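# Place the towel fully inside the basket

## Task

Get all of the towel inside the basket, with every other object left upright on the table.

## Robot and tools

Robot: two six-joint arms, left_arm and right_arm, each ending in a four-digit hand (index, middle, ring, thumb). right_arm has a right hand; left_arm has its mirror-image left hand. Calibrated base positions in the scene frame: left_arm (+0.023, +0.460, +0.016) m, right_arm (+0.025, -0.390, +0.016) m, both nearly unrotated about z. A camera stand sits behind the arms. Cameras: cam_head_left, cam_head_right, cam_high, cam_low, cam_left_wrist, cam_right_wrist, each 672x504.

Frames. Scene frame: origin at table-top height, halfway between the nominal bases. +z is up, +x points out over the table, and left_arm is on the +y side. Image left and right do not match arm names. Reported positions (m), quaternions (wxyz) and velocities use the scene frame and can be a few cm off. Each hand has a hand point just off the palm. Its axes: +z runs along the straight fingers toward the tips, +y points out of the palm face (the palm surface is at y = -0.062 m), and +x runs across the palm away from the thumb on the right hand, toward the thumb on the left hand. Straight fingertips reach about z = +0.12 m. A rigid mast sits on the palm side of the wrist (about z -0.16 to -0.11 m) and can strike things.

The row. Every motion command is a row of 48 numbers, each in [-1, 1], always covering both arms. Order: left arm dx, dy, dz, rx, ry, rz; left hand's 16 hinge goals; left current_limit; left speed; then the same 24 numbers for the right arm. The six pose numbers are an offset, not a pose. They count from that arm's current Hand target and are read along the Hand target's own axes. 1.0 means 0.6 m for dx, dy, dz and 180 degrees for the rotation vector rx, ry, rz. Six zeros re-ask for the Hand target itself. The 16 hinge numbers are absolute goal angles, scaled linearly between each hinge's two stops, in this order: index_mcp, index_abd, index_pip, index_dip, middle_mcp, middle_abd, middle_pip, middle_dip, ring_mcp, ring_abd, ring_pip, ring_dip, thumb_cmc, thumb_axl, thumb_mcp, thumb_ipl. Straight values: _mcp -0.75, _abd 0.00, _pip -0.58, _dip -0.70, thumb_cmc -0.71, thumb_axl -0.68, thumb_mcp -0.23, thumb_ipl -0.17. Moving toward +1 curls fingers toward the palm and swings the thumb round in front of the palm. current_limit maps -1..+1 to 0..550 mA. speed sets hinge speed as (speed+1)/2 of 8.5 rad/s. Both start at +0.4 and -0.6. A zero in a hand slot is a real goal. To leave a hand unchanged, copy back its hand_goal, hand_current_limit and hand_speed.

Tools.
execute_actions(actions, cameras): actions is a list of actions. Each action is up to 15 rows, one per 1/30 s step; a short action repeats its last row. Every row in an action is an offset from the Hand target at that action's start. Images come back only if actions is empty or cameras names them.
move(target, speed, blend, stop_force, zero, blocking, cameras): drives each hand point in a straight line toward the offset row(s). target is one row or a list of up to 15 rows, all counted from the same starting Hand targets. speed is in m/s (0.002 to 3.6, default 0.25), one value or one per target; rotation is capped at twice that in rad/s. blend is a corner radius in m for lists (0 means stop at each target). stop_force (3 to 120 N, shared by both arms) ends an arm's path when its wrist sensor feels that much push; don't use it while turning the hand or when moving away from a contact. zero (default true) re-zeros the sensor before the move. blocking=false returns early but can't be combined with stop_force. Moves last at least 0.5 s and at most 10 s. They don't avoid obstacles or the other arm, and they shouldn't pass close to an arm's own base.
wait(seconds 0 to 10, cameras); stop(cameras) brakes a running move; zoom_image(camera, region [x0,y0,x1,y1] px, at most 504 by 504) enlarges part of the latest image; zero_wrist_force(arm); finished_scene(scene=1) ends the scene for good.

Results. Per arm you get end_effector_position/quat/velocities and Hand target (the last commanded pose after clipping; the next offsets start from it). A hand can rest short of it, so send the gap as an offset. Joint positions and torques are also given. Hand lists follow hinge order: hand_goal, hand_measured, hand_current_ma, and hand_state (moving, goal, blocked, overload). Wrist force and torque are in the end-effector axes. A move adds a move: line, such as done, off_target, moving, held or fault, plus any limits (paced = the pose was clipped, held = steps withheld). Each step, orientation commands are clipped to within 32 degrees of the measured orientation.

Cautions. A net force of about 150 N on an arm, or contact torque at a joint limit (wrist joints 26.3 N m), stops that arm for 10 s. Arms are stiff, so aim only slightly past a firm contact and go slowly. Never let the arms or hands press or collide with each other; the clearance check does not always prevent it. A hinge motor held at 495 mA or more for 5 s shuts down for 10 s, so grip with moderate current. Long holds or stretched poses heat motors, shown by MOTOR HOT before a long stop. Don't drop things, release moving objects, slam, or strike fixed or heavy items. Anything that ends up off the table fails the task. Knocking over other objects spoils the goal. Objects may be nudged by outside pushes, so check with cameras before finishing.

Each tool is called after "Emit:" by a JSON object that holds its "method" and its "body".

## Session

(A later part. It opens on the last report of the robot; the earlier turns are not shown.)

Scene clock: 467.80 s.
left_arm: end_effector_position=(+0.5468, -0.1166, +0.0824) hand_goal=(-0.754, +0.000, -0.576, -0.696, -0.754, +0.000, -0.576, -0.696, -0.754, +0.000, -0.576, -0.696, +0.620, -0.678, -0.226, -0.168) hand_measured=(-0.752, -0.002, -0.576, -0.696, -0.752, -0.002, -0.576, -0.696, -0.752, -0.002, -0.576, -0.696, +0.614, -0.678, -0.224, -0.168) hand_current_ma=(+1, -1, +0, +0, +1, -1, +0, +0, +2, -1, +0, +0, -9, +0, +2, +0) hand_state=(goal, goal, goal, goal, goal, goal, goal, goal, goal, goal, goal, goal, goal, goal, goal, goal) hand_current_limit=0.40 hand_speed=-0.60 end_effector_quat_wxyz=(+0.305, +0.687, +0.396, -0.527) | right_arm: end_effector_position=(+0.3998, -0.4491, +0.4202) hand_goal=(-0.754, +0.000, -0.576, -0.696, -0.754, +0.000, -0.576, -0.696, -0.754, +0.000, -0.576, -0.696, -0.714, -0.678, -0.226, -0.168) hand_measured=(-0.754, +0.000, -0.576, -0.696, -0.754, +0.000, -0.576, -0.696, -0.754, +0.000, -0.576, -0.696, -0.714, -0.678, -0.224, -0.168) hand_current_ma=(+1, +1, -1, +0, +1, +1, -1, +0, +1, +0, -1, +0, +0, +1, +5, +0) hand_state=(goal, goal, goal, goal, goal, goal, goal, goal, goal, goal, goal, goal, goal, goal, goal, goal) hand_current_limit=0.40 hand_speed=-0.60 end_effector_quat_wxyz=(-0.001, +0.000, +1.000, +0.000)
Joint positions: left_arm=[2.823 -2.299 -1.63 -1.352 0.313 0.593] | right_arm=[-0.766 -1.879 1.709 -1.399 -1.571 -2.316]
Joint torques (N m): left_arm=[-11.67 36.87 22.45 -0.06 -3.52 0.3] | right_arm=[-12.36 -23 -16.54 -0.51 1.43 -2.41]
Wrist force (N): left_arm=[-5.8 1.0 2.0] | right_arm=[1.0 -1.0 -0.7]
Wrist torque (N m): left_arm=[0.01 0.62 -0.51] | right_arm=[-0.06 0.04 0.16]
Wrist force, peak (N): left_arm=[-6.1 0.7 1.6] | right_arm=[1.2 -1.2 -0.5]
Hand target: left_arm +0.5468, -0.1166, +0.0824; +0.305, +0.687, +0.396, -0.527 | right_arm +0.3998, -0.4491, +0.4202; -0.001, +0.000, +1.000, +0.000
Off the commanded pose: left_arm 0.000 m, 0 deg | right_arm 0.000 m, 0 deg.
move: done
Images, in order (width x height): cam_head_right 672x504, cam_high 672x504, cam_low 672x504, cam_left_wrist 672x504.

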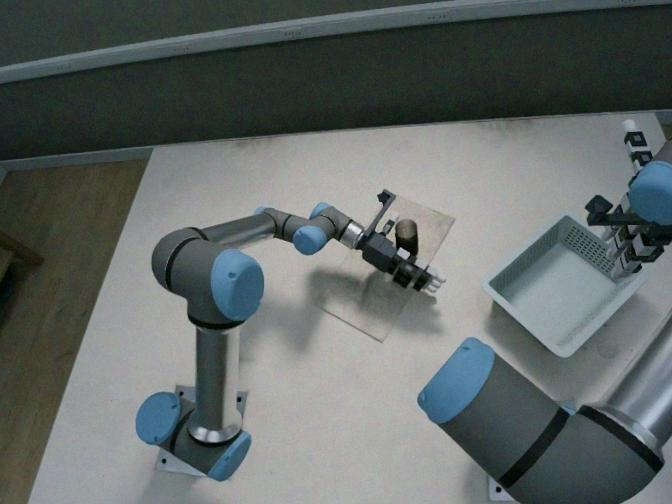

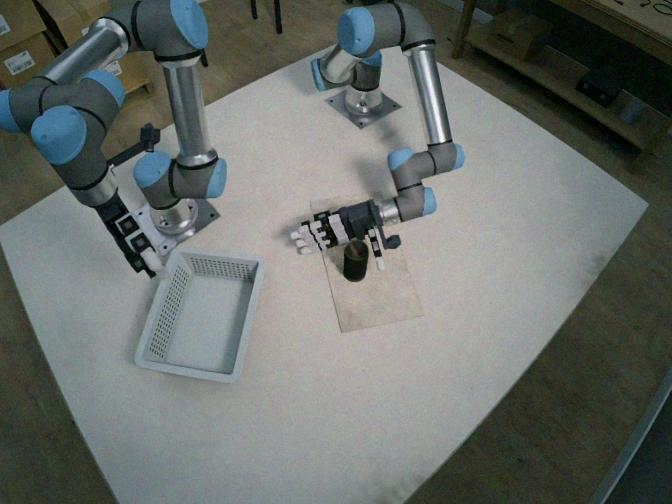

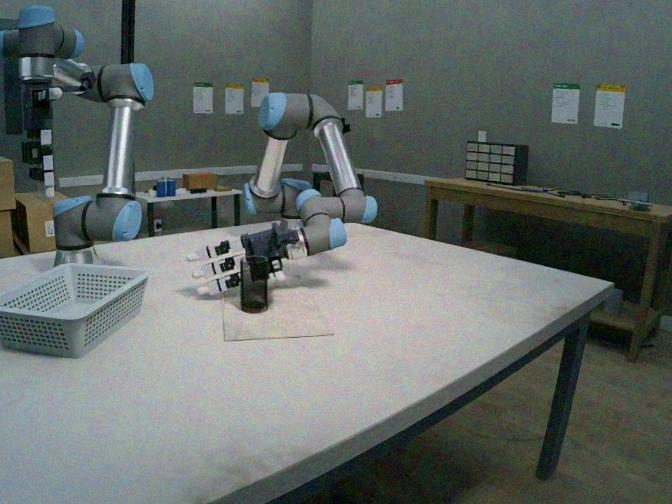

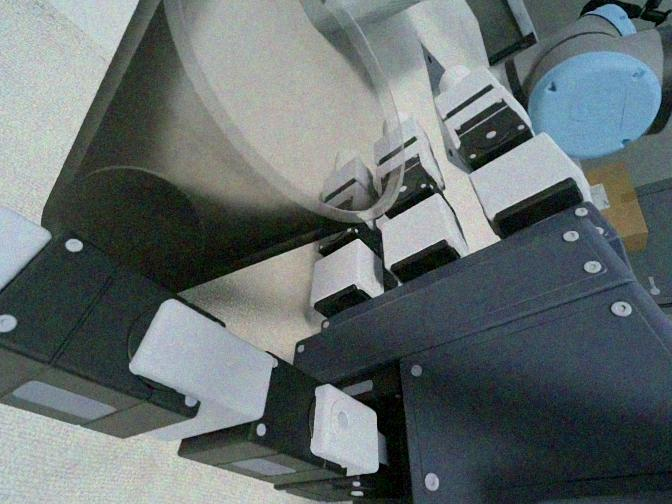

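Emit:
{"method": "move", "body": {"target": [0,0.0333,0,0,0,0,-0.754,0,-0.576,-0.696,-0.754,0,-0.576,-0.696,-0.754,0,-0.576,-0.696,0.62,-0.678,-0.226,-0.168,0.4,-0.6,0,0,0,0,0,0,-0.754,0,-0.576,-0.696,-0.754,0,-0.576,-0.696,-0.754,0,-0.576,-0.696,-0.714,-0.678,-0.226,-0.168,0.4,-0.6], "cameras": ["cam_head_right","cam_high","cam_low","cam_left_wrist"], "speed": 0.06}}

Emit:
{"method": "zoom_image", "body": {"camera": "cam_low", "region": [180, 160, 380, 350]}}

Emit:
{"method": "zoom_image", "body": {"camera": "cam_high", "region": [290, 180, 410, 300]}}

Emit:
{"method": "zoom_image", "body": {"camera": "cam_head_right", "region": [350, 180, 460, 290]}}

Scene clock: 477.97 s.
left_arm: end_effector_position=(+0.5640, -0.1265, +0.0824) hand_goal=(-0.754, +0.000, -0.576, -0.696, -0.754, +0.000, -0.576, -0.696, -0.754, +0.000, -0.576, -0.696, +0.620, -0.678, -0.226, -0.168) hand_measured=(-0.752, -0.002, -0.576, -0.696, -0.752, -0.002, -0.576, -0.696, -0.752, -0.002, -0.576, -0.696, +0.614, -0.678, -0.224, -0.168) hand_current_ma=(+1, -1, +0, +0, +1, -1, +0, +0, +2, -1, +0, +0, -9, +0, +2, +0) hand_state=(goal, goal, goal, goal, goal, goal, goal, goal, goal, goal, goal, goal, goal, goal, goal, goal) hand_current_limit=0.40 hand_speed=-0.60 end_effector_quat_wxyz=(+0.305, +0.687, +0.396, -0.527) | right_arm: end_effector_position=(+0.3998, -0.4491, +0.4202) hand_goal=(-0.754, +0.000, -0.576, -0.696, -0.754, +0.000, -0.576, -0.696, -0.754, +0.000, -0.576, -0.696, -0.714, -0.678, -0.226, -0.168) hand_measured=(-0.754, +0.000, -0.576, -0.696, -0.754, +0.000, -0.576, -0.696, -0.754, +0.000, -0.576, -0.696, -0.714, -0.678, -0.224, -0.168) hand_current_ma=(+1, +1, -1, +0, +1, +1, -1, +0, +1, +0, -1, +0, +0, +1, +5, +0) hand_state=(goal, goal, goal, goal, goal, goal, goal, goal, goal, goal, goal, goal, goal, goal, goal, goal) hand_current_limit=0.40 hand_speed=-0.60 end_effector_quat_wxyz=(-0.001, +0.000, +1.000, +0.000)
Joint positions: left_arm=[2.818 -2.334 -1.563 -1.37 0.31 0.579] | right_arm=[-0.766 -1.879 1.709 -1.399 -1.571 -2.316]
Joint torques (N m): left_arm=[-12.27 39.1 21.97 -0.04 -3.62 -2.76] | right_arm=[-11.67 -22.72 -17.51 -0.36 1.45 -2.2]
Wrist force (N): left_arm=[-5.8 1.1 1.7] | right_arm=[1.0 -0.8 -0.5]
Wrist torque (N m): left_arm=[0.03 0.58 -0.51] | right_arm=[-0.06 0.03 0.16]
Wrist force, peak (N): left_arm=[-5.9 1.1 2.1] | right_arm=[1.2 -1.2 -0.7]
Hand target: left_arm +0.5641, -0.1266, +0.0824; +0.305, +0.687, +0.396, -0.527 | right_arm +0.3998, -0.4491, +0.4202; -0.001, +0.000, +1.000, +0.000
Off the commanded pose: left_arm 0.000 m, 0 deg | right_arm 0.000 m, 0 deg.
move: done
Images, in order (width x height): cam_head_right 672x504, cam_high 672x504, cam_low 672x504, cam_left_wrist 672x504.

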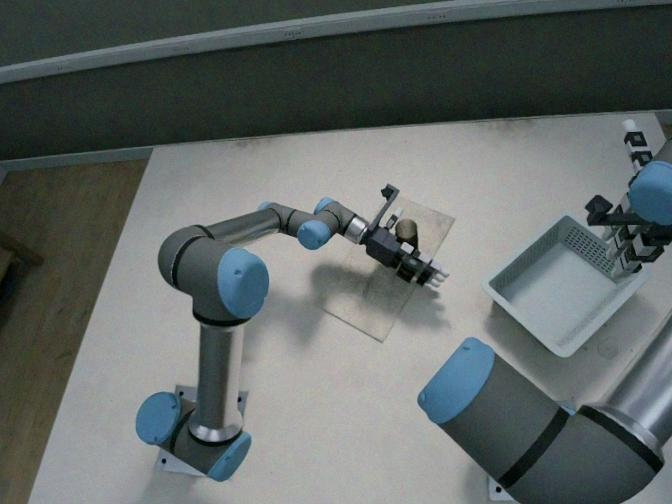

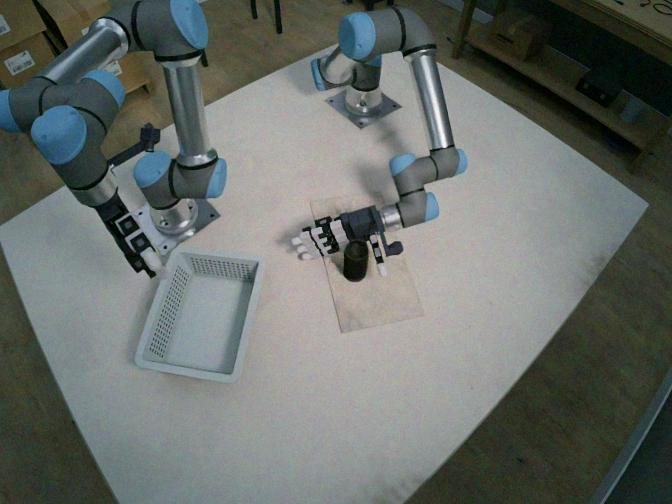

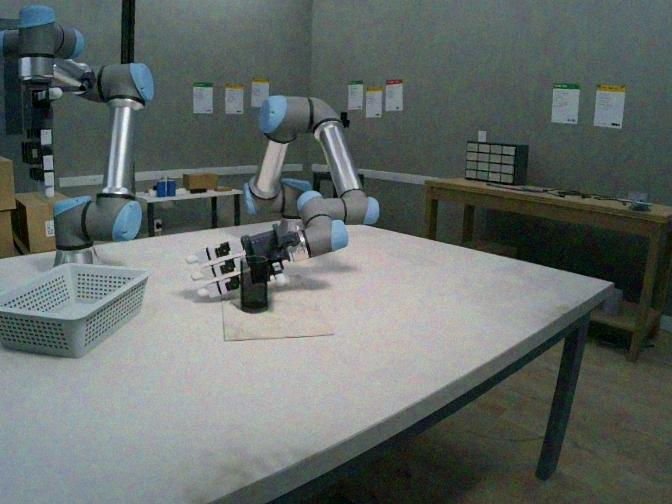

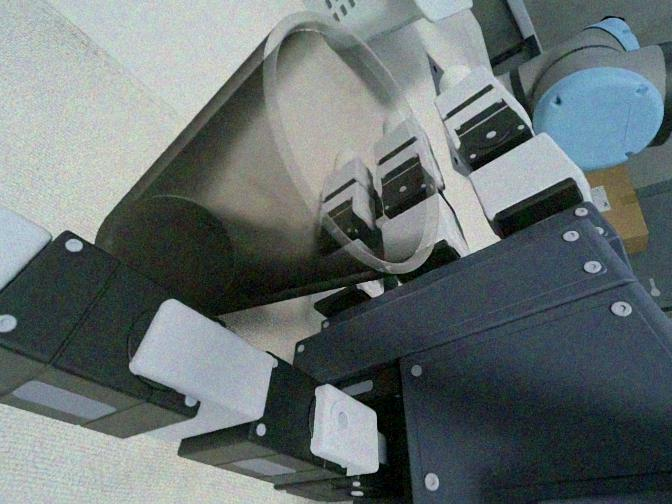

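Scaled by 2.520 from the camera's 672x504 image, which has a finer 960x720 frame.

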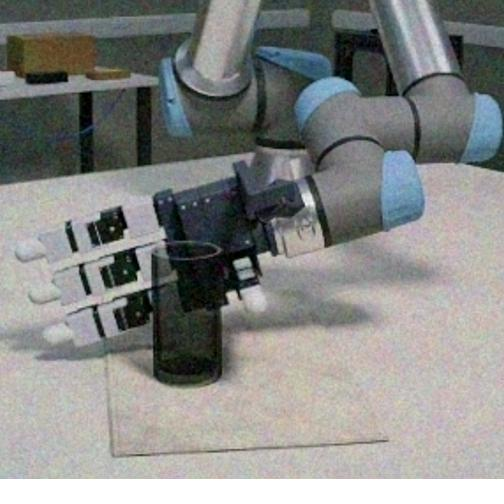

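Scaled by 4.200 from the camera's 672x504 image, which has a finer 960x720 frame.

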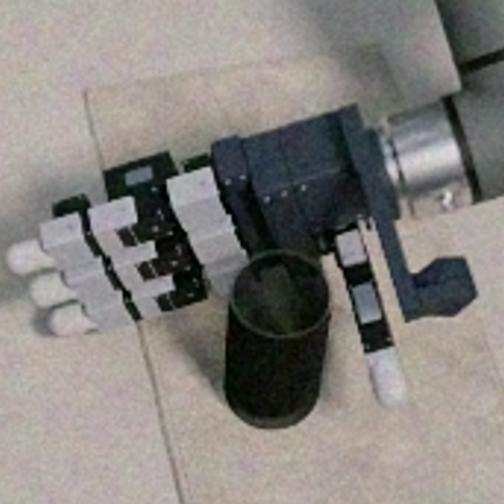

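Scaled by 4.582 from the camera's 672x504 image, which has a finer 960x720 frame.

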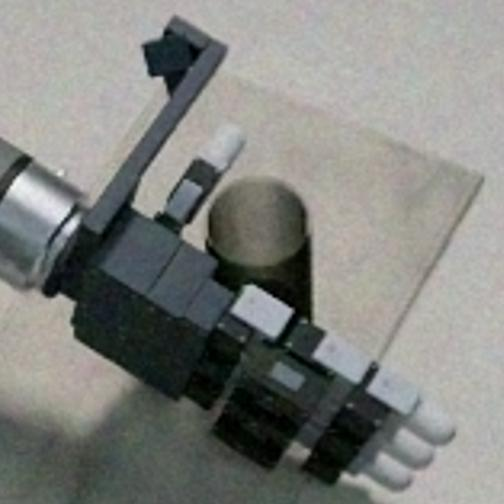

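Emit:
{"method": "move", "body": {"target": [0,0.0167,0,0,0,0,-0.274,0,0.299,-0.26,-0.274,0,0.299,-0.26,-0.274,0,0.299,-0.26,0.62,-0.678,-0.112,0.049,0.4,-0.75,0,0,0,0,0,0,-0.754,0,-0.576,-0.696,-0.754,0,-0.576,-0.696,-0.754,0,-0.576,-0.696,-0.714,-0.678,-0.226,-0.168,0.4,-0.6], "cameras": ["cam_head_right","cam_high","cam_low","cam_left_wrist"], "speed": 0.06}}

Emit:
{"method": "zoom_image", "body": {"camera": "cam_low", "region": [180, 160, 380, 350]}}

Emit:
{"method": "zoom_image", "body": {"camera": "cam_high", "region": [290, 180, 410, 300]}}

Emit:
{"method": "zoom_image", "body": {"camera": "cam_head_right", "region": [350, 180, 460, 290]}}

Scene clock: 501.63 s.
left_arm: end_effector_position=(+0.5728, -0.1316, +0.0824) hand_goal=(-0.274, +0.000, +0.298, -0.260, -0.274, +0.000, +0.298, -0.260, -0.274, +0.000, +0.298, -0.260, +0.620, -0.678, -0.112, +0.048) hand_measured=(-0.280, -0.002, +0.282, -0.262, -0.278, -0.002, +0.294, -0.264, -0.278, -0.002, +0.294, -0.262, +0.614, -0.678, -0.112, +0.046) hand_current_ma=(-7, -1, -26, -2, -6, -1, -3, -3, -6, -1, -3, -3, -9, +0, -1, -2) hand_state=(goal, goal, goal, goal, goal, goal, goal, goal, goal, goal, goal, goal, goal, goal, goal, goal) hand_current_limit=0.40 hand_speed=-0.75 end_effector_quat_wxyz=(+0.305, +0.687, +0.396, -0.527) | right_arm: end_effector_position=(+0.3998, -0.4491, +0.4202) hand_goal=(-0.754, +0.000, -0.576, -0.696, -0.754, +0.000, -0.576, -0.696, -0.754, +0.000, -0.576, -0.696, -0.714, -0.678, -0.226, -0.168) hand_measured=(-0.754, +0.000, -0.576, -0.696, -0.754, +0.000, -0.576, -0.696, -0.754, +0.000, -0.576, -0.696, -0.714, -0.678, -0.224, -0.168) hand_current_ma=(+1, +1, -1, +0, +1, +1, -1, +0, +1, +0, -1, +0, +0, +1, +5, +0) hand_state=(goal, goal, goal, goal, goal, goal, goal, goal, goal, goal, goal, goal, goal, goal, goal, goal) hand_current_limit=0.40 hand_speed=-0.60 end_effector_quat_wxyz=(-0.001, +0.000, +1.000, +0.000)
Joint positions: left_arm=[2.816 -2.352 -1.529 -1.381 0.309 0.572] | right_arm=[-0.766 -1.879 1.709 -1.399 -1.571 -2.316]
Joint torques (N m): left_arm=[-11.01 38.69 22.61 0.09 -3.31 -2.28] | right_arm=[-13.07 -21.86 -17.24 -0.64 1.53 -2.17]
Wrist force (N): left_arm=[-5.9 1.5 2.3] | right_arm=[1.0 -1.0 -0.6]
Wrist torque (N m): left_arm=[0.06 0.52 -0.62] | right_arm=[-0.07 0.03 0.16]
Wrist force, peak (N): left_arm=[-6.1 1.6 2.4] | right_arm=[1.4 -1.0 -0.7]
Hand target: left_arm +0.5728, -0.1316, +0.0824; +0.305, +0.687, +0.396, -0.527 | right_arm +0.3998, -0.4491, +0.4202; -0.001, +0.000, +1.000, +0.000
Off the commanded pose: left_arm 0.000 m, 0 deg | right_arm 0.000 m, 0 deg.
move: done
Images, in order (width x height): cam_head_right 672x504, cam_high 672x504, cam_low 672x504, cam_left_wrist 672x504.

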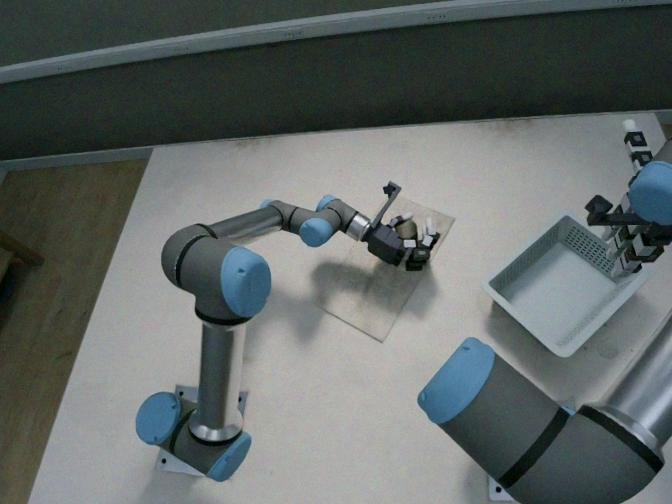

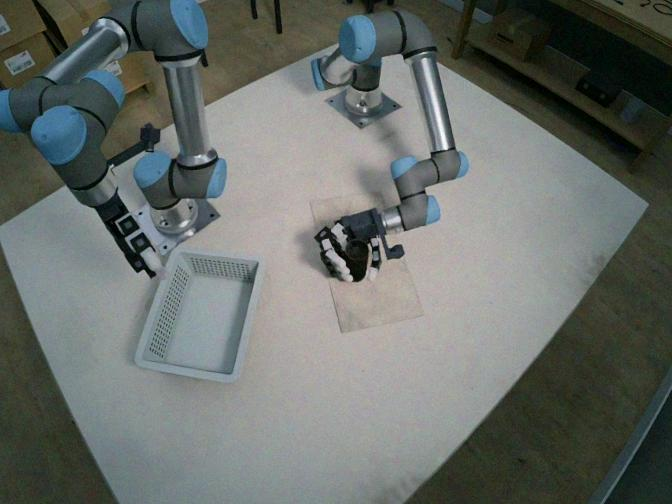

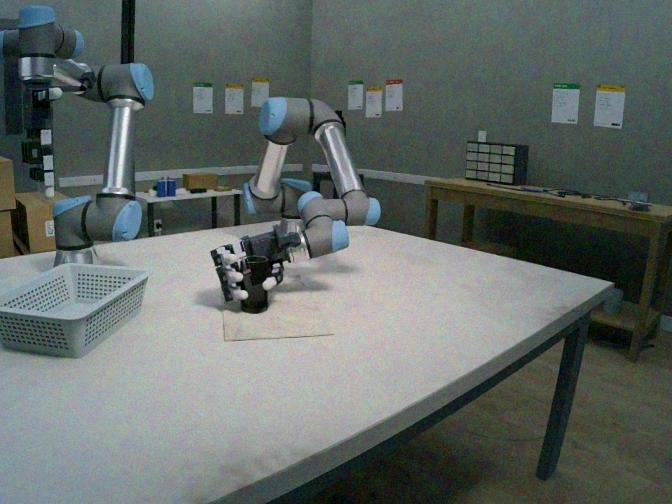

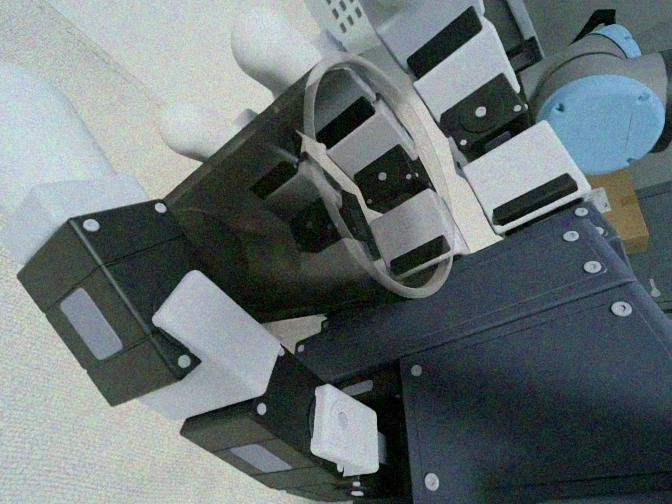

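Scaled by 2.520 from the camera's 672x504 image, which has a finer 960x720 frame.

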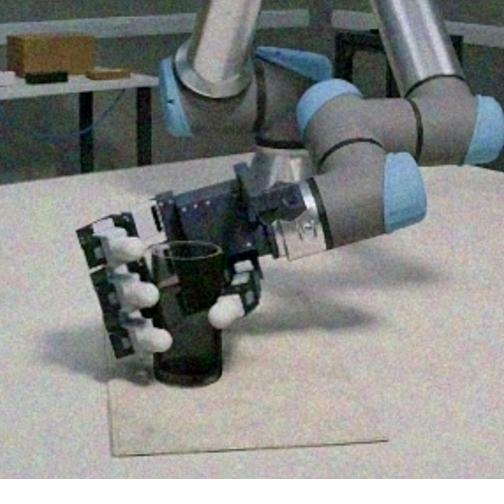

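Scaled by 4.200 from the camera's 672x504 image, which has a finer 960x720 frame.

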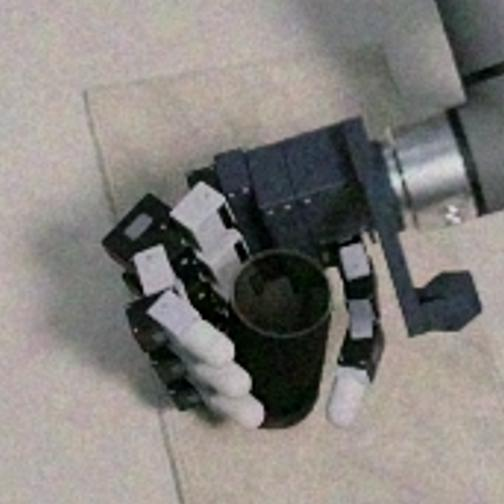

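Scaled by 4.582 from the camera's 672x504 image, which has a finer 960x720 frame.

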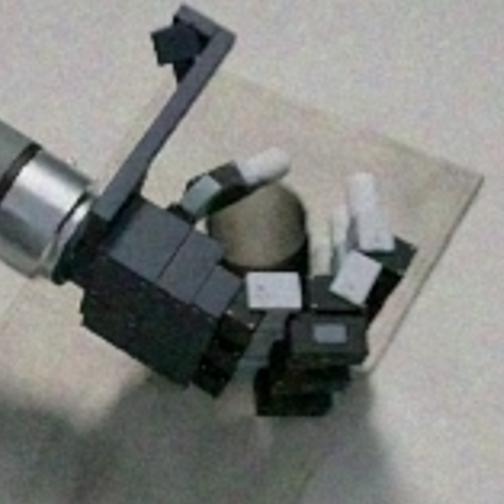

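Emit:
{"method": "move", "body": {"target": [0,0,0,0,0,0,-0.068,0,0.591,-0.043,-0.068,0,0.591,-0.043,-0.068,0,0.591,-0.043,0.62,-0.678,0.169,0.211,0.0,-0.85,0,0,0,0,0,0,-0.754,0,-0.576,-0.696,-0.754,0,-0.576,-0.696,-0.754,0,-0.576,-0.696,-0.714,-0.678,-0.226,-0.168,0.4,-0.6], "cameras": ["cam_high","cam_low","cam_left_wrist"], "speed": 0.06}}

Emit:
{"method": "zoom_image", "body": {"camera": "cam_low", "region": [180, 160, 380, 350]}}

Emit:
{"method": "zoom_image", "body": {"camera": "cam_high", "region": [290, 180, 410, 300]}}

Scene clock: 508.37 s.
left_arm: end_effector_position=(+0.5728, -0.1316, +0.0824) hand_goal=(-0.068, +0.000, +0.590, -0.044, -0.068, +0.000, +0.590, -0.044, -0.068, +0.000, +0.590, -0.044, +0.620, -0.678, +0.168, +0.210) hand_measured=(-0.174, +0.002, +0.394, -0.108, -0.148, -0.002, +0.434, -0.114, -0.074, -0.002, +0.586, -0.046, +0.604, -0.670, +0.014, +0.202) hand_current_ma=(-275, +1, -275, -175, -255, -1, -275, -197, -8, -1, -3, -2, -26, +13, -275, -14) hand_state=(blocked, goal, blocked, blocked, blocked, goal, blocked, blocked, goal, goal, goal, goal, goal, goal, blocked, goal) hand_current_limit=0.00 hand_speed=-0.85 end_effector_quat_wxyz=(+0.305, +0.687, +0.396, -0.527) | right_arm: end_effector_position=(+0.3998, -0.4491, +0.4202) hand_goal=(-0.754, +0.000, -0.576, -0.696, -0.754, +0.000, -0.576, -0.696, -0.754, +0.000, -0.576, -0.696, -0.714, -0.678, -0.226, -0.168) hand_measured=(-0.754, +0.000, -0.576, -0.696, -0.754, +0.000, -0.576, -0.696, -0.754, +0.000, -0.576, -0.696, -0.714, -0.678, -0.224, -0.168) hand_current_ma=(+1, +1, -1, +0, +1, +1, -1, +0, +1, +0, -1, +0, +0, +1, +5, +0) hand_state=(goal, goal, goal, goal, goal, goal, goal, goal, goal, goal, goal, goal, goal, goal, goal, goal) hand_current_limit=0.40 hand_speed=-0.60 end_effector_quat_wxyz=(-0.001, +0.000, +1.000, +0.000)
Joint positions: left_arm=[2.816 -2.352 -1.529 -1.381 0.309 0.572] | right_arm=[-0.766 -1.879 1.709 -1.399 -1.571 -2.316]
Joint torques (N m): left_arm=[-3.6 40.75 20.88 1.53 -0.03 0.23] | right_arm=[-11.29 -21.19 -18.03 -0.76 1.4 -2.1]
Wrist force (N): left_arm=[-6.5 2.3 1.2] | right_arm=[1.1 -1.1 -0.7]
Wrist torque (N m): left_arm=[0.06 0.52 -0.49] | right_arm=[-0.07 0.02 0.17]
Wrist force, peak (N): left_arm=[-6.4 2.5 1.3] | right_arm=[1.2 -1.1 -0.6]
Hand target: left_arm +0.5728, -0.1316, +0.0824; +0.305, +0.687, +0.396, -0.527 | right_arm +0.3998, -0.4491, +0.4202; -0.001, +0.000, +1.000, +0.000
Off the commanded pose: left_arm 0.000 m, 0 deg | right_arm 0.000 m, 0 deg.
move: done
Images, in order (width x height): cam_high 672x504, cam_low 672x504, cam_left_wrist 672x504.

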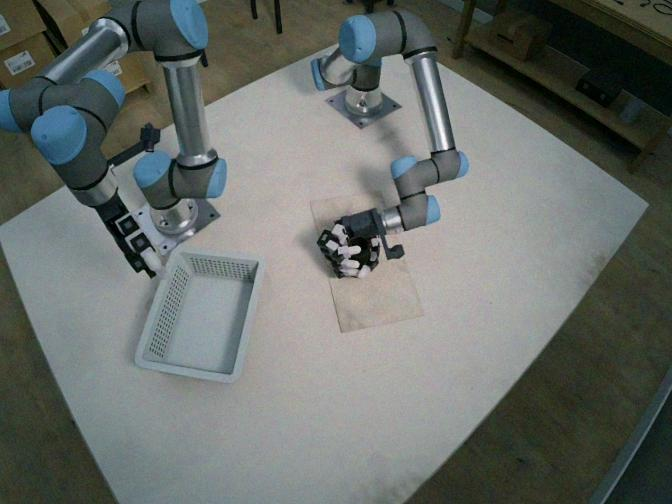

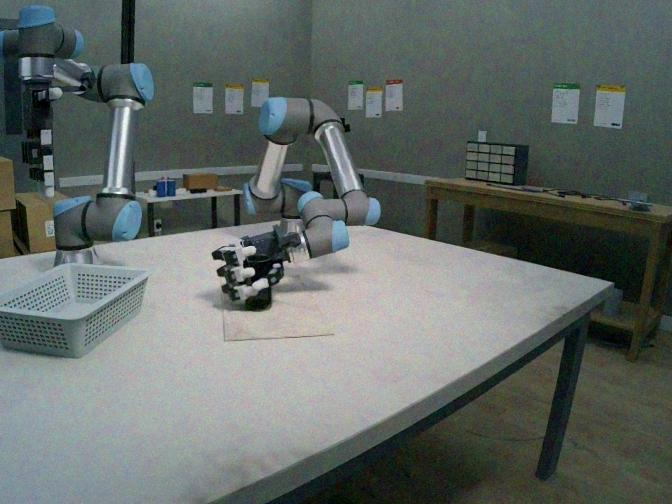

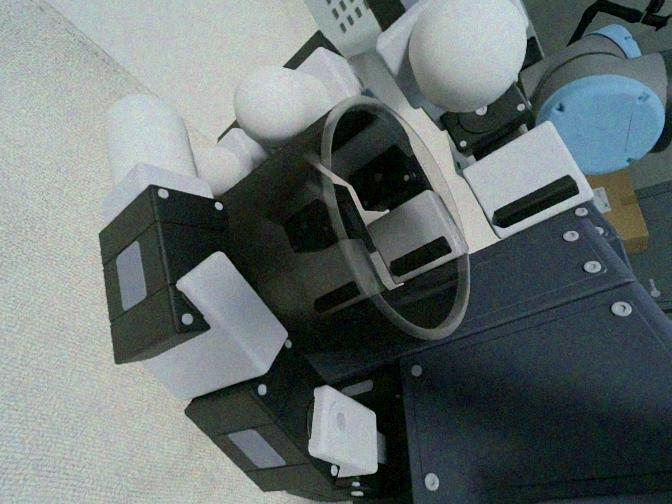

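Scaled by 2.520 from the camera's 672x504 image, which has a finer 960x720 frame.

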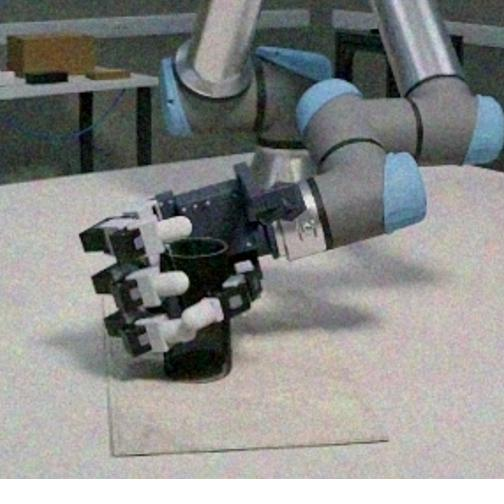

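Scaled by 4.200 from the camera's 672x504 image, which has a finer 960x720 frame.

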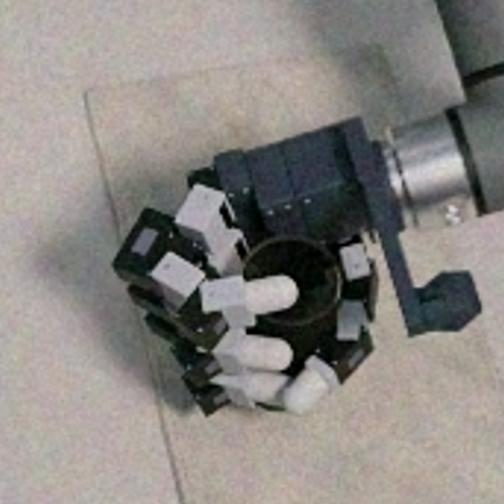

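Emit:
{"method": "move", "body": {"target": [-0.0966,0,-0.0259,0,0,0,-0.068,0,0.591,-0.043,-0.068,0,0.591,-0.043,-0.068,0,0.591,-0.043,0.62,-0.678,0.169,0.211,0.0,-0.85,0,0,0,0,0,0,-0.754,0,-0.576,-0.696,-0.754,0,-0.576,-0.696,-0.754,0,-0.576,-0.696,-0.714,-0.678,-0.226,-0.168,0.4,-0.6], "cameras": ["cam_high","cam_low","cam_left_wrist"], "speed": 0.05}}

Emit:
{"method": "zoom_image", "body": {"camera": "cam_low", "region": [180, 160, 380, 350]}}

Emit:
{"method": "zoom_image", "body": {"camera": "cam_high", "region": [290, 180, 410, 300]}}

Scene clock: 519.73 s.
left_arm: end_effector_position=(+0.5727, -0.1316, +0.1423) hand_goal=(-0.068, +0.000, +0.590, -0.044, -0.068, +0.000, +0.590, -0.044, -0.068, +0.000, +0.590, -0.044, +0.620, -0.678, +0.168, +0.210) hand_measured=(-0.174, +0.000, +0.394, -0.096, -0.148, -0.002, +0.434, -0.114, -0.074, -0.002, +0.586, -0.046, +0.598, -0.670, +0.020, +0.202) hand_current_ma=(-275, +0, -275, -131, -255, -1, -275, -197, -8, -1, -3, -2, -44, +13, -275, -14) hand_state=(blocked, goal, blocked, blocked, blocked, goal, blocked, blocked, goal, goal, goal, goal, blocked, goal, blocked, goal) hand_current_limit=0.00 hand_speed=-0.85 end_effector_quat_wxyz=(+0.305, +0.687, +0.396, -0.527) | right_arm: end_effector_position=(+0.3998, -0.4491, +0.4202) hand_goal=(-0.754, +0.000, -0.576, -0.696, -0.754, +0.000, -0.576, -0.696, -0.754, +0.000, -0.576, -0.696, -0.714, -0.678, -0.226, -0.168) hand_measured=(-0.754, +0.000, -0.576, -0.696, -0.754, +0.000, -0.576, -0.696, -0.754, +0.000, -0.576, -0.696, -0.714, -0.678, -0.224, -0.168) hand_current_ma=(+1, +1, -1, +0, +1, +1, -1, +0, +1, +0, -1, +0, +0, +1, +5, +0) hand_state=(goal, goal, goal, goal, goal, goal, goal, goal, goal, goal, goal, goal, goal, goal, goal, goal) hand_current_limit=0.40 hand_speed=-0.60 end_effector_quat_wxyz=(-0.001, +0.000, +1.000, +0.000)
Joint positions: left_arm=[2.815 -2.263 -1.505 -1.494 0.308 0.572] | right_arm=[-0.766 -1.879 1.709 -1.399 -1.571 -2.316]
Joint torques (N m): left_arm=[-0.04 52.11 25.52 0.48 -1.16 2.92] | right_arm=[-12.63 -21.7 -17.88 -0.7 1.36 -2.05]
Wrist force (N): left_arm=[-2.9 0.8 2.5] | right_arm=[1.1 -0.9 -0.6]
Wrist torque (N m): left_arm=[0.02 0.38 -0.62] | right_arm=[-0.05 0.02 0.17]
Wrist force, peak (N): left_arm=[-6.7 2.5 1.3] | right_arm=[1.1 -1.3 -0.7]
Hand target: left_arm +0.5727, -0.1315, +0.1424; +0.305, +0.687, +0.396, -0.527 | right_arm +0.3998, -0.4491, +0.4202; -0.001, +0.000, +1.000, +0.000
Off the commanded pose: left_arm 0.000 m, 0 deg | right_arm 0.000 m, 0 deg.
move: done
Images, in order (width x height): cam_high 672x504, cam_low 672x504, cam_left_wrist 672x504.

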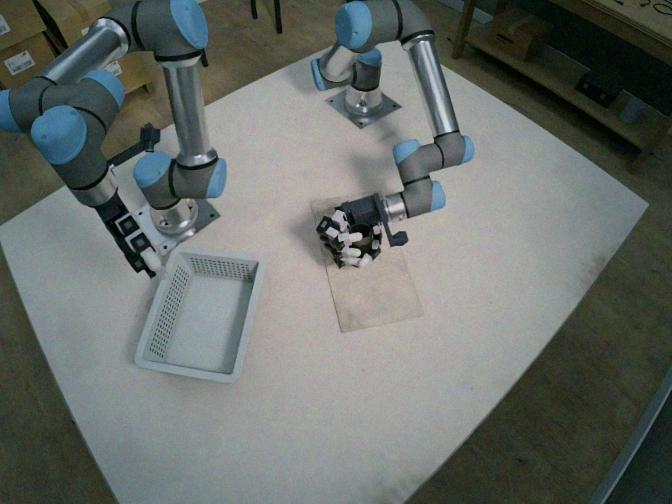

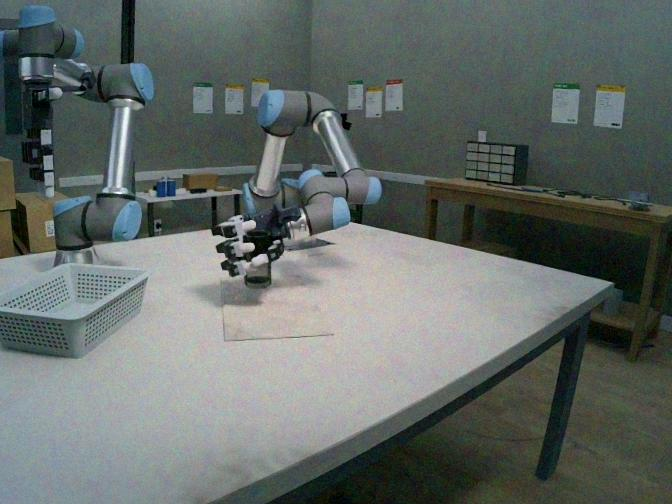

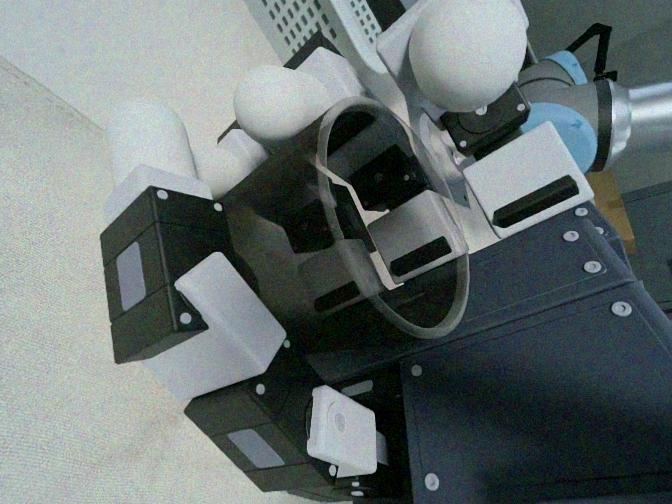

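Scaled by 2.520 from the camera's 672x504 image, which has a finer 960x720 frame.

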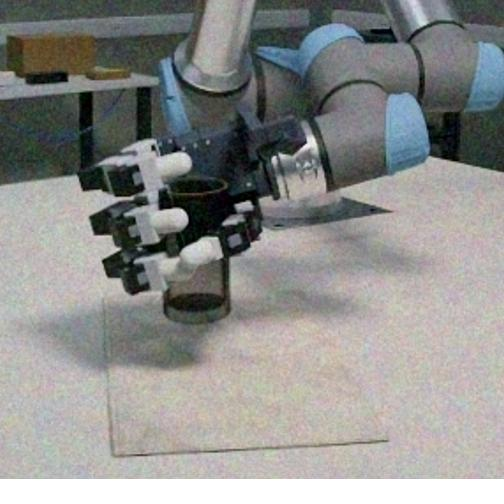

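Scaled by 4.200 from the camera's 672x504 image, which has a finer 960x720 frame.

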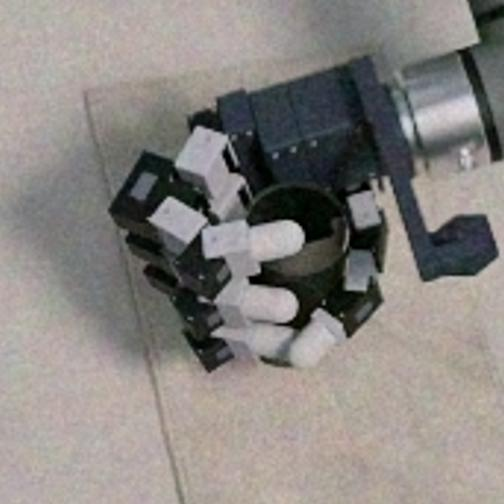

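Emit:
{"method": "move", "body": {"target": [0.098,-0.3289,-0.4948,0,0,0,-0.068,0,0.591,-0.043,-0.068,0,0.591,-0.043,-0.068,0,0.591,-0.043,0.62,-0.678,0.169,0.211,0.0,-0.85,0,0,0,0,0,0,-0.754,0,-0.576,-0.696,-0.754,0,-0.576,-0.696,-0.754,0,-0.576,-0.696,-0.714,-0.678,-0.226,-0.168,0.4,-0.6], "cameras": ["cam_head_left","cam_head_right","cam_high","cam_low","cam_left_wrist"], "speed": 0.12}}

Scene clock: 532.40 s.
left_arm: end_effector_position=(+0.5530, +0.2286, +0.1623) hand_goal=(-0.068, +0.000, +0.590, -0.044, -0.068, +0.000, +0.590, -0.044, -0.068, +0.000, +0.590, -0.044, +0.620, -0.678, +0.168, +0.210) hand_measured=(-0.174, +0.000, +0.394, -0.096, -0.148, -0.002, +0.434, -0.114, -0.074, -0.002, +0.586, -0.046, +0.596, -0.670, +0.020, +0.202) hand_current_ma=(-275, +0, -275, -131, -255, -1, -275, -197, -8, -1, -3, -2, -44, +13, -275, -14) hand_state=(blocked, goal, blocked, blocked, blocked, goal, blocked, blocked, goal, goal, goal, goal, blocked, goal, blocked, goal) hand_current_limit=0.00 hand_speed=-0.85 end_effector_quat_wxyz=(+0.305, +0.687, +0.396, -0.527) | right_arm: end_effector_position=(+0.3998, -0.4491, +0.4202) hand_goal=(-0.754, +0.000, -0.576, -0.696, -0.754, +0.000, -0.576, -0.696, -0.754, +0.000, -0.576, -0.696, -0.714, -0.678, -0.226, -0.168) hand_measured=(-0.754, +0.000, -0.576, -0.696, -0.754, +0.000, -0.576, -0.696, -0.754, +0.000, -0.576, -0.696, -0.714, -0.678, -0.224, -0.168) hand_current_ma=(+1, +1, -1, +0, +1, +1, -1, +0, +1, +0, -1, +0, +0, +1, +5, +0) hand_state=(goal, goal, goal, goal, goal, goal, goal, goal, goal, goal, goal, goal, goal, goal, goal, goal) hand_current_limit=0.40 hand_speed=-0.60 end_effector_quat_wxyz=(-0.001, +0.000, +1.000, +0.000)
Joint positions: left_arm=[3.41 -2.032 -1.712 -2.168 0.795 1.305] | right_arm=[-0.766 -1.879 1.709 -1.399 -1.571 -2.316]
Joint torques (N m): left_arm=[13.12 42.26 22.88 -2.06 1.61 2.7] | right_arm=[-12.25 -22.76 -18.7 -0.87 1.52 -2.25]
Wrist force (N): left_arm=[-2.9 0.8 2.5] | right_arm=[1.2 -1.1 -0.6]
Wrist torque (N m): left_arm=[0.03 0.39 -0.59] | right_arm=[-0.07 0.01 0.17]
Wrist force, peak (N): left_arm=[-3.4 1.5 3.4] | right_arm=[1.4 -1.0 -0.7]
Hand target: left_arm +0.5530, +0.2287, +0.1623; +0.305, +0.687, +0.396, -0.527 | right_arm +0.3998, -0.4491, +0.4202; -0.001, +0.000, +1.000, +0.000
Off the commanded pose: left_arm 0.000 m, 0 deg | right_arm 0.000 m, 0 deg.
move: done
Images, in order (width x height): cam_head_left 672x504, cam_head_right 672x504, cam_high 672x504, cam_low 672x504, cam_left_wrist 672x504.

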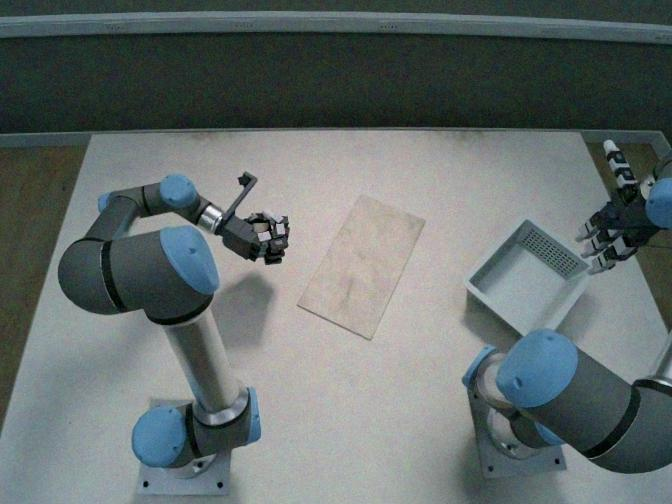

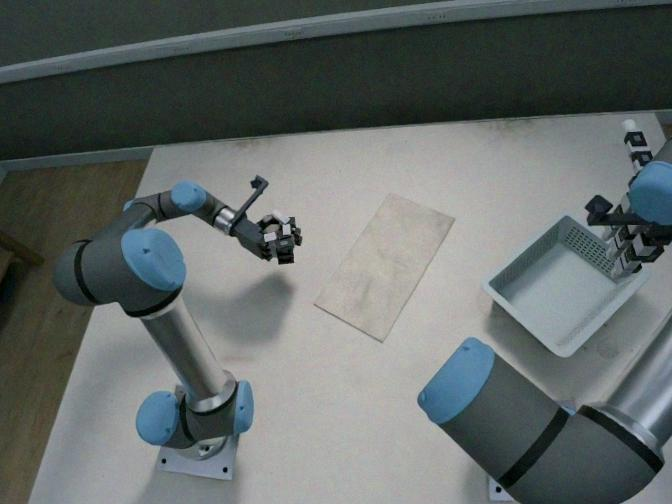

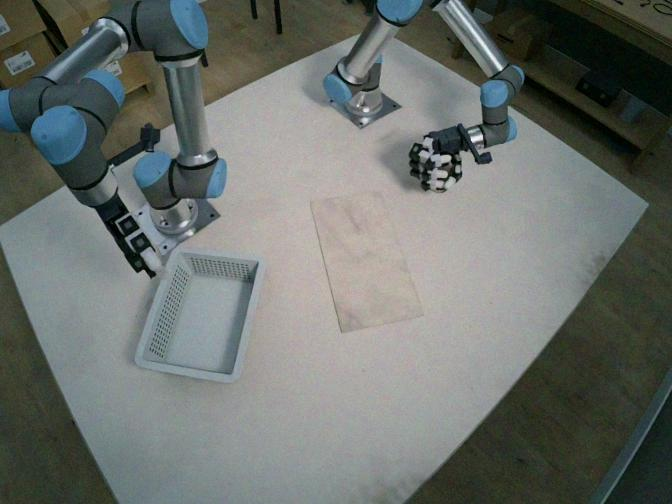

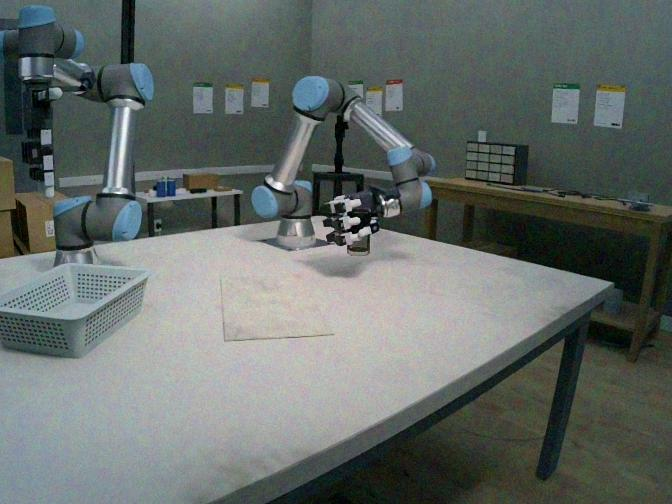

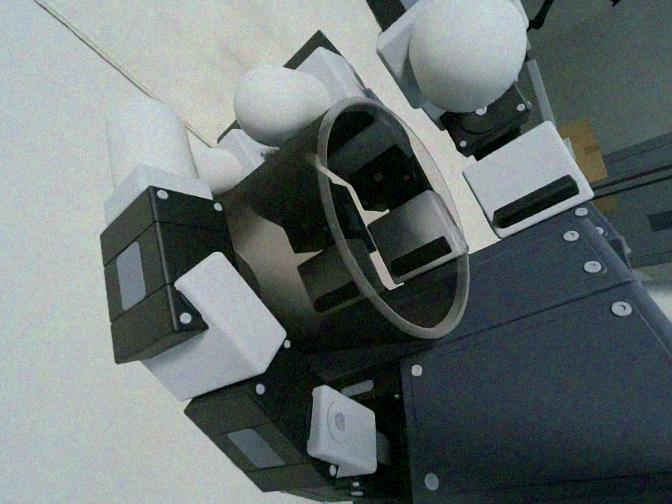

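Emit:
{"method": "move", "body": {"target": [0.1417,0,0.038,0,0,0,-0.068,0,0.591,-0.043,-0.068,0,0.591,-0.043,-0.068,0,0.591,-0.043,0.62,-0.678,0.169,0.211,0.0,-0.85,0,0,0,0,0,0,-0.754,0,-0.576,-0.696,-0.754,0,-0.576,-0.696,-0.754,0,-0.576,-0.696,-0.714,-0.678,-0.226,-0.168,0.4,-0.6], "cameras": ["cam_high","cam_low","cam_left_wrist"], "speed": 0.03, "stop_force": 4}}

Emit:
{"method": "zoom_image", "body": {"camera": "cam_low", "region": [280, 150, 440, 310]}}

Emit:
{"method": "zoom_image", "body": {"camera": "cam_high", "region": [370, 110, 510, 250]}}

Scene clock: 544.80 s.
left_arm: end_effector_position=(+0.5530, +0.2286, +0.0776) hand_goal=(-0.068, +0.000, +0.590, -0.044, -0.068, +0.000, +0.590, -0.044, -0.068, +0.000, +0.590, -0.044, +0.620, -0.678, +0.168, +0.210) hand_measured=(-0.174, +0.002, +0.394, -0.094, -0.148, -0.002, +0.434, -0.114, -0.074, -0.002, +0.586, -0.046, +0.594, -0.670, +0.022, +0.202) hand_current_ma=(-275, +1, -275, -128, -255, -1, -275, -197, -7, -1, -3, -2, -50, +14, -275, -14) hand_state=(blocked, goal, blocked, blocked, blocked, goal, blocked, blocked, goal, goal, goal, goal, blocked, goal, blocked, goal) hand_current_limit=0.00 hand_speed=-0.85 end_effector_quat_wxyz=(+0.305, +0.687, +0.396, -0.527) | right_arm: end_effector_position=(+0.3998, -0.4491, +0.4202) hand_goal=(-0.754, +0.000, -0.576, -0.696, -0.754, +0.000, -0.576, -0.696, -0.754, +0.000, -0.576, -0.696, -0.714, -0.678, -0.226, -0.168) hand_measured=(-0.754, +0.000, -0.576, -0.696, -0.754, +0.000, -0.576, -0.696, -0.754, +0.000, -0.576, -0.696, -0.714, -0.678, -0.224, -0.168) hand_current_ma=(+1, +1, -1, +0, +1, +1, -1, +0, +1, +0, -1, +0, +0, +1, +5, +0) hand_state=(goal, goal, goal, goal, goal, goal, goal, goal, goal, goal, goal, goal, goal, goal, goal, goal) hand_current_limit=0.40 hand_speed=-0.60 end_effector_quat_wxyz=(-0.001, +0.000, +1.000, +0.000)
Joint positions: left_arm=[3.41 -2.163 -1.771 -1.978 0.795 1.306] | right_arm=[-0.766 -1.879 1.709 -1.399 -1.571 -2.316]
Joint torques (N m): left_arm=[-10.6 43.91 20.78 -2.11 0.16 -0.39] | right_arm=[-11.44 -21.75 -19.29 -0.86 1.46 -1.99]
Wrist force (N): left_arm=[-3.2 0.6 2.5] | right_arm=[1.0 -0.9 -0.5]
Wrist torque (N m): left_arm=[0.00 0.45 -0.62] | right_arm=[-0.06 0.04 0.16]
Wrist force, peak (N): left_arm=[-14.9 0.2 -0.9] | right_arm=[1.3 -1.1 -0.7]
Hand target: left_arm +0.5530, +0.2286, +0.0776; +0.305, +0.687, +0.396, -0.527 (not the last commanded pose) | right_arm +0.3998, -0.4491, +0.4202; -0.001, +0.000, +1.000, +0.000
Off the commanded pose: left_arm 0.003 m, 0 deg | right_arm 0.000 m, 0 deg.
move: contact (left_arm)
Images, in order (width x height): cam_high 672x504, cam_low 672x504, cam_left_wrist 672x504.

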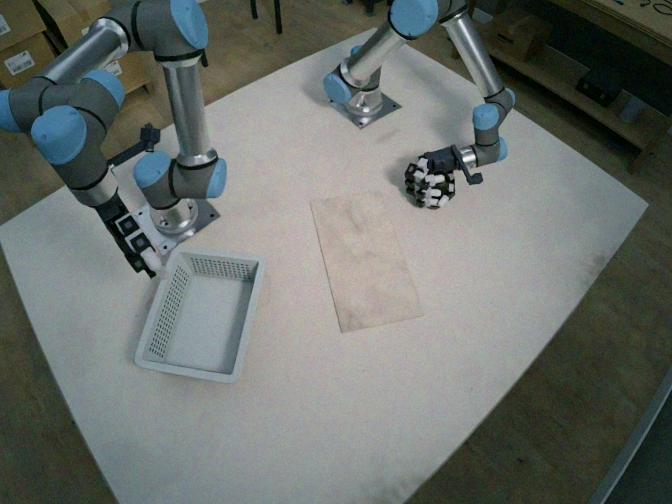

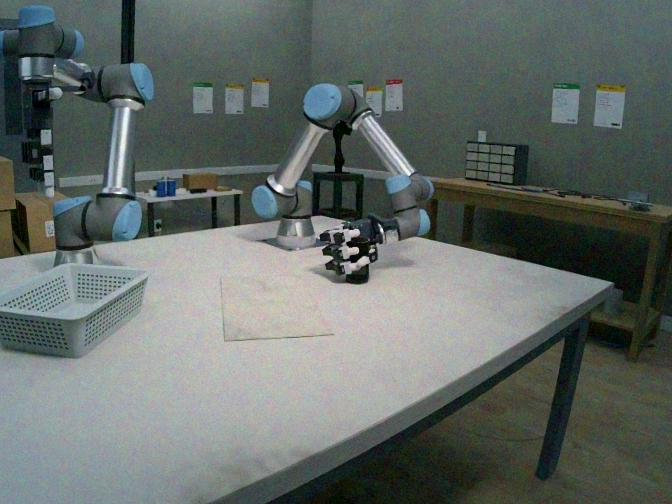

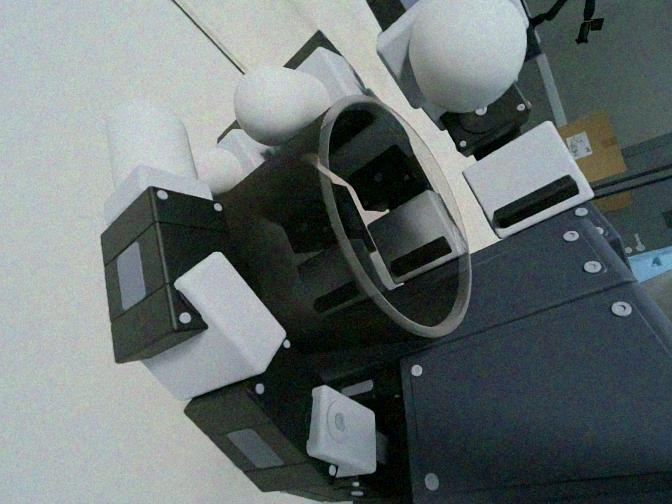

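Scaled by 3.150 from the camera's 672x504 image, which has a finer 960x720 frame.

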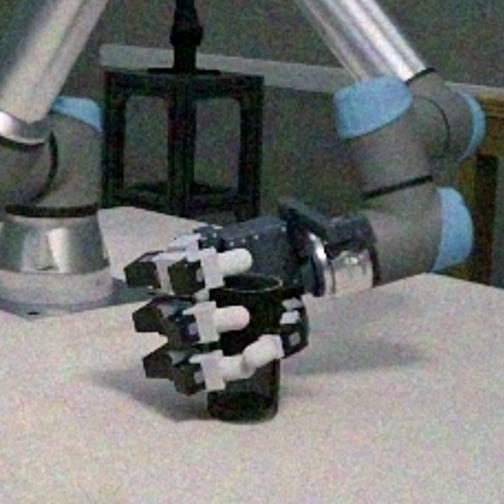

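Scaled by 3.600 from the camera's 672x504 image, which has a finer 960x720 frame.

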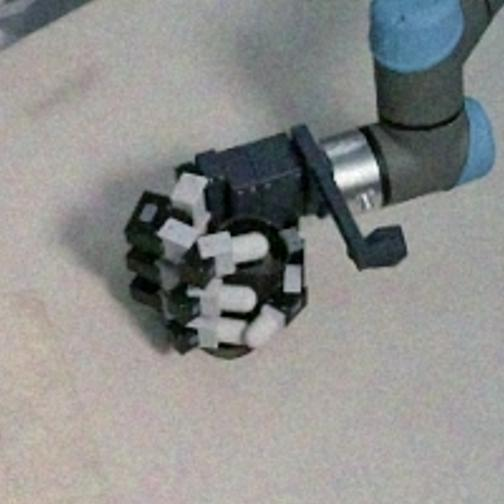

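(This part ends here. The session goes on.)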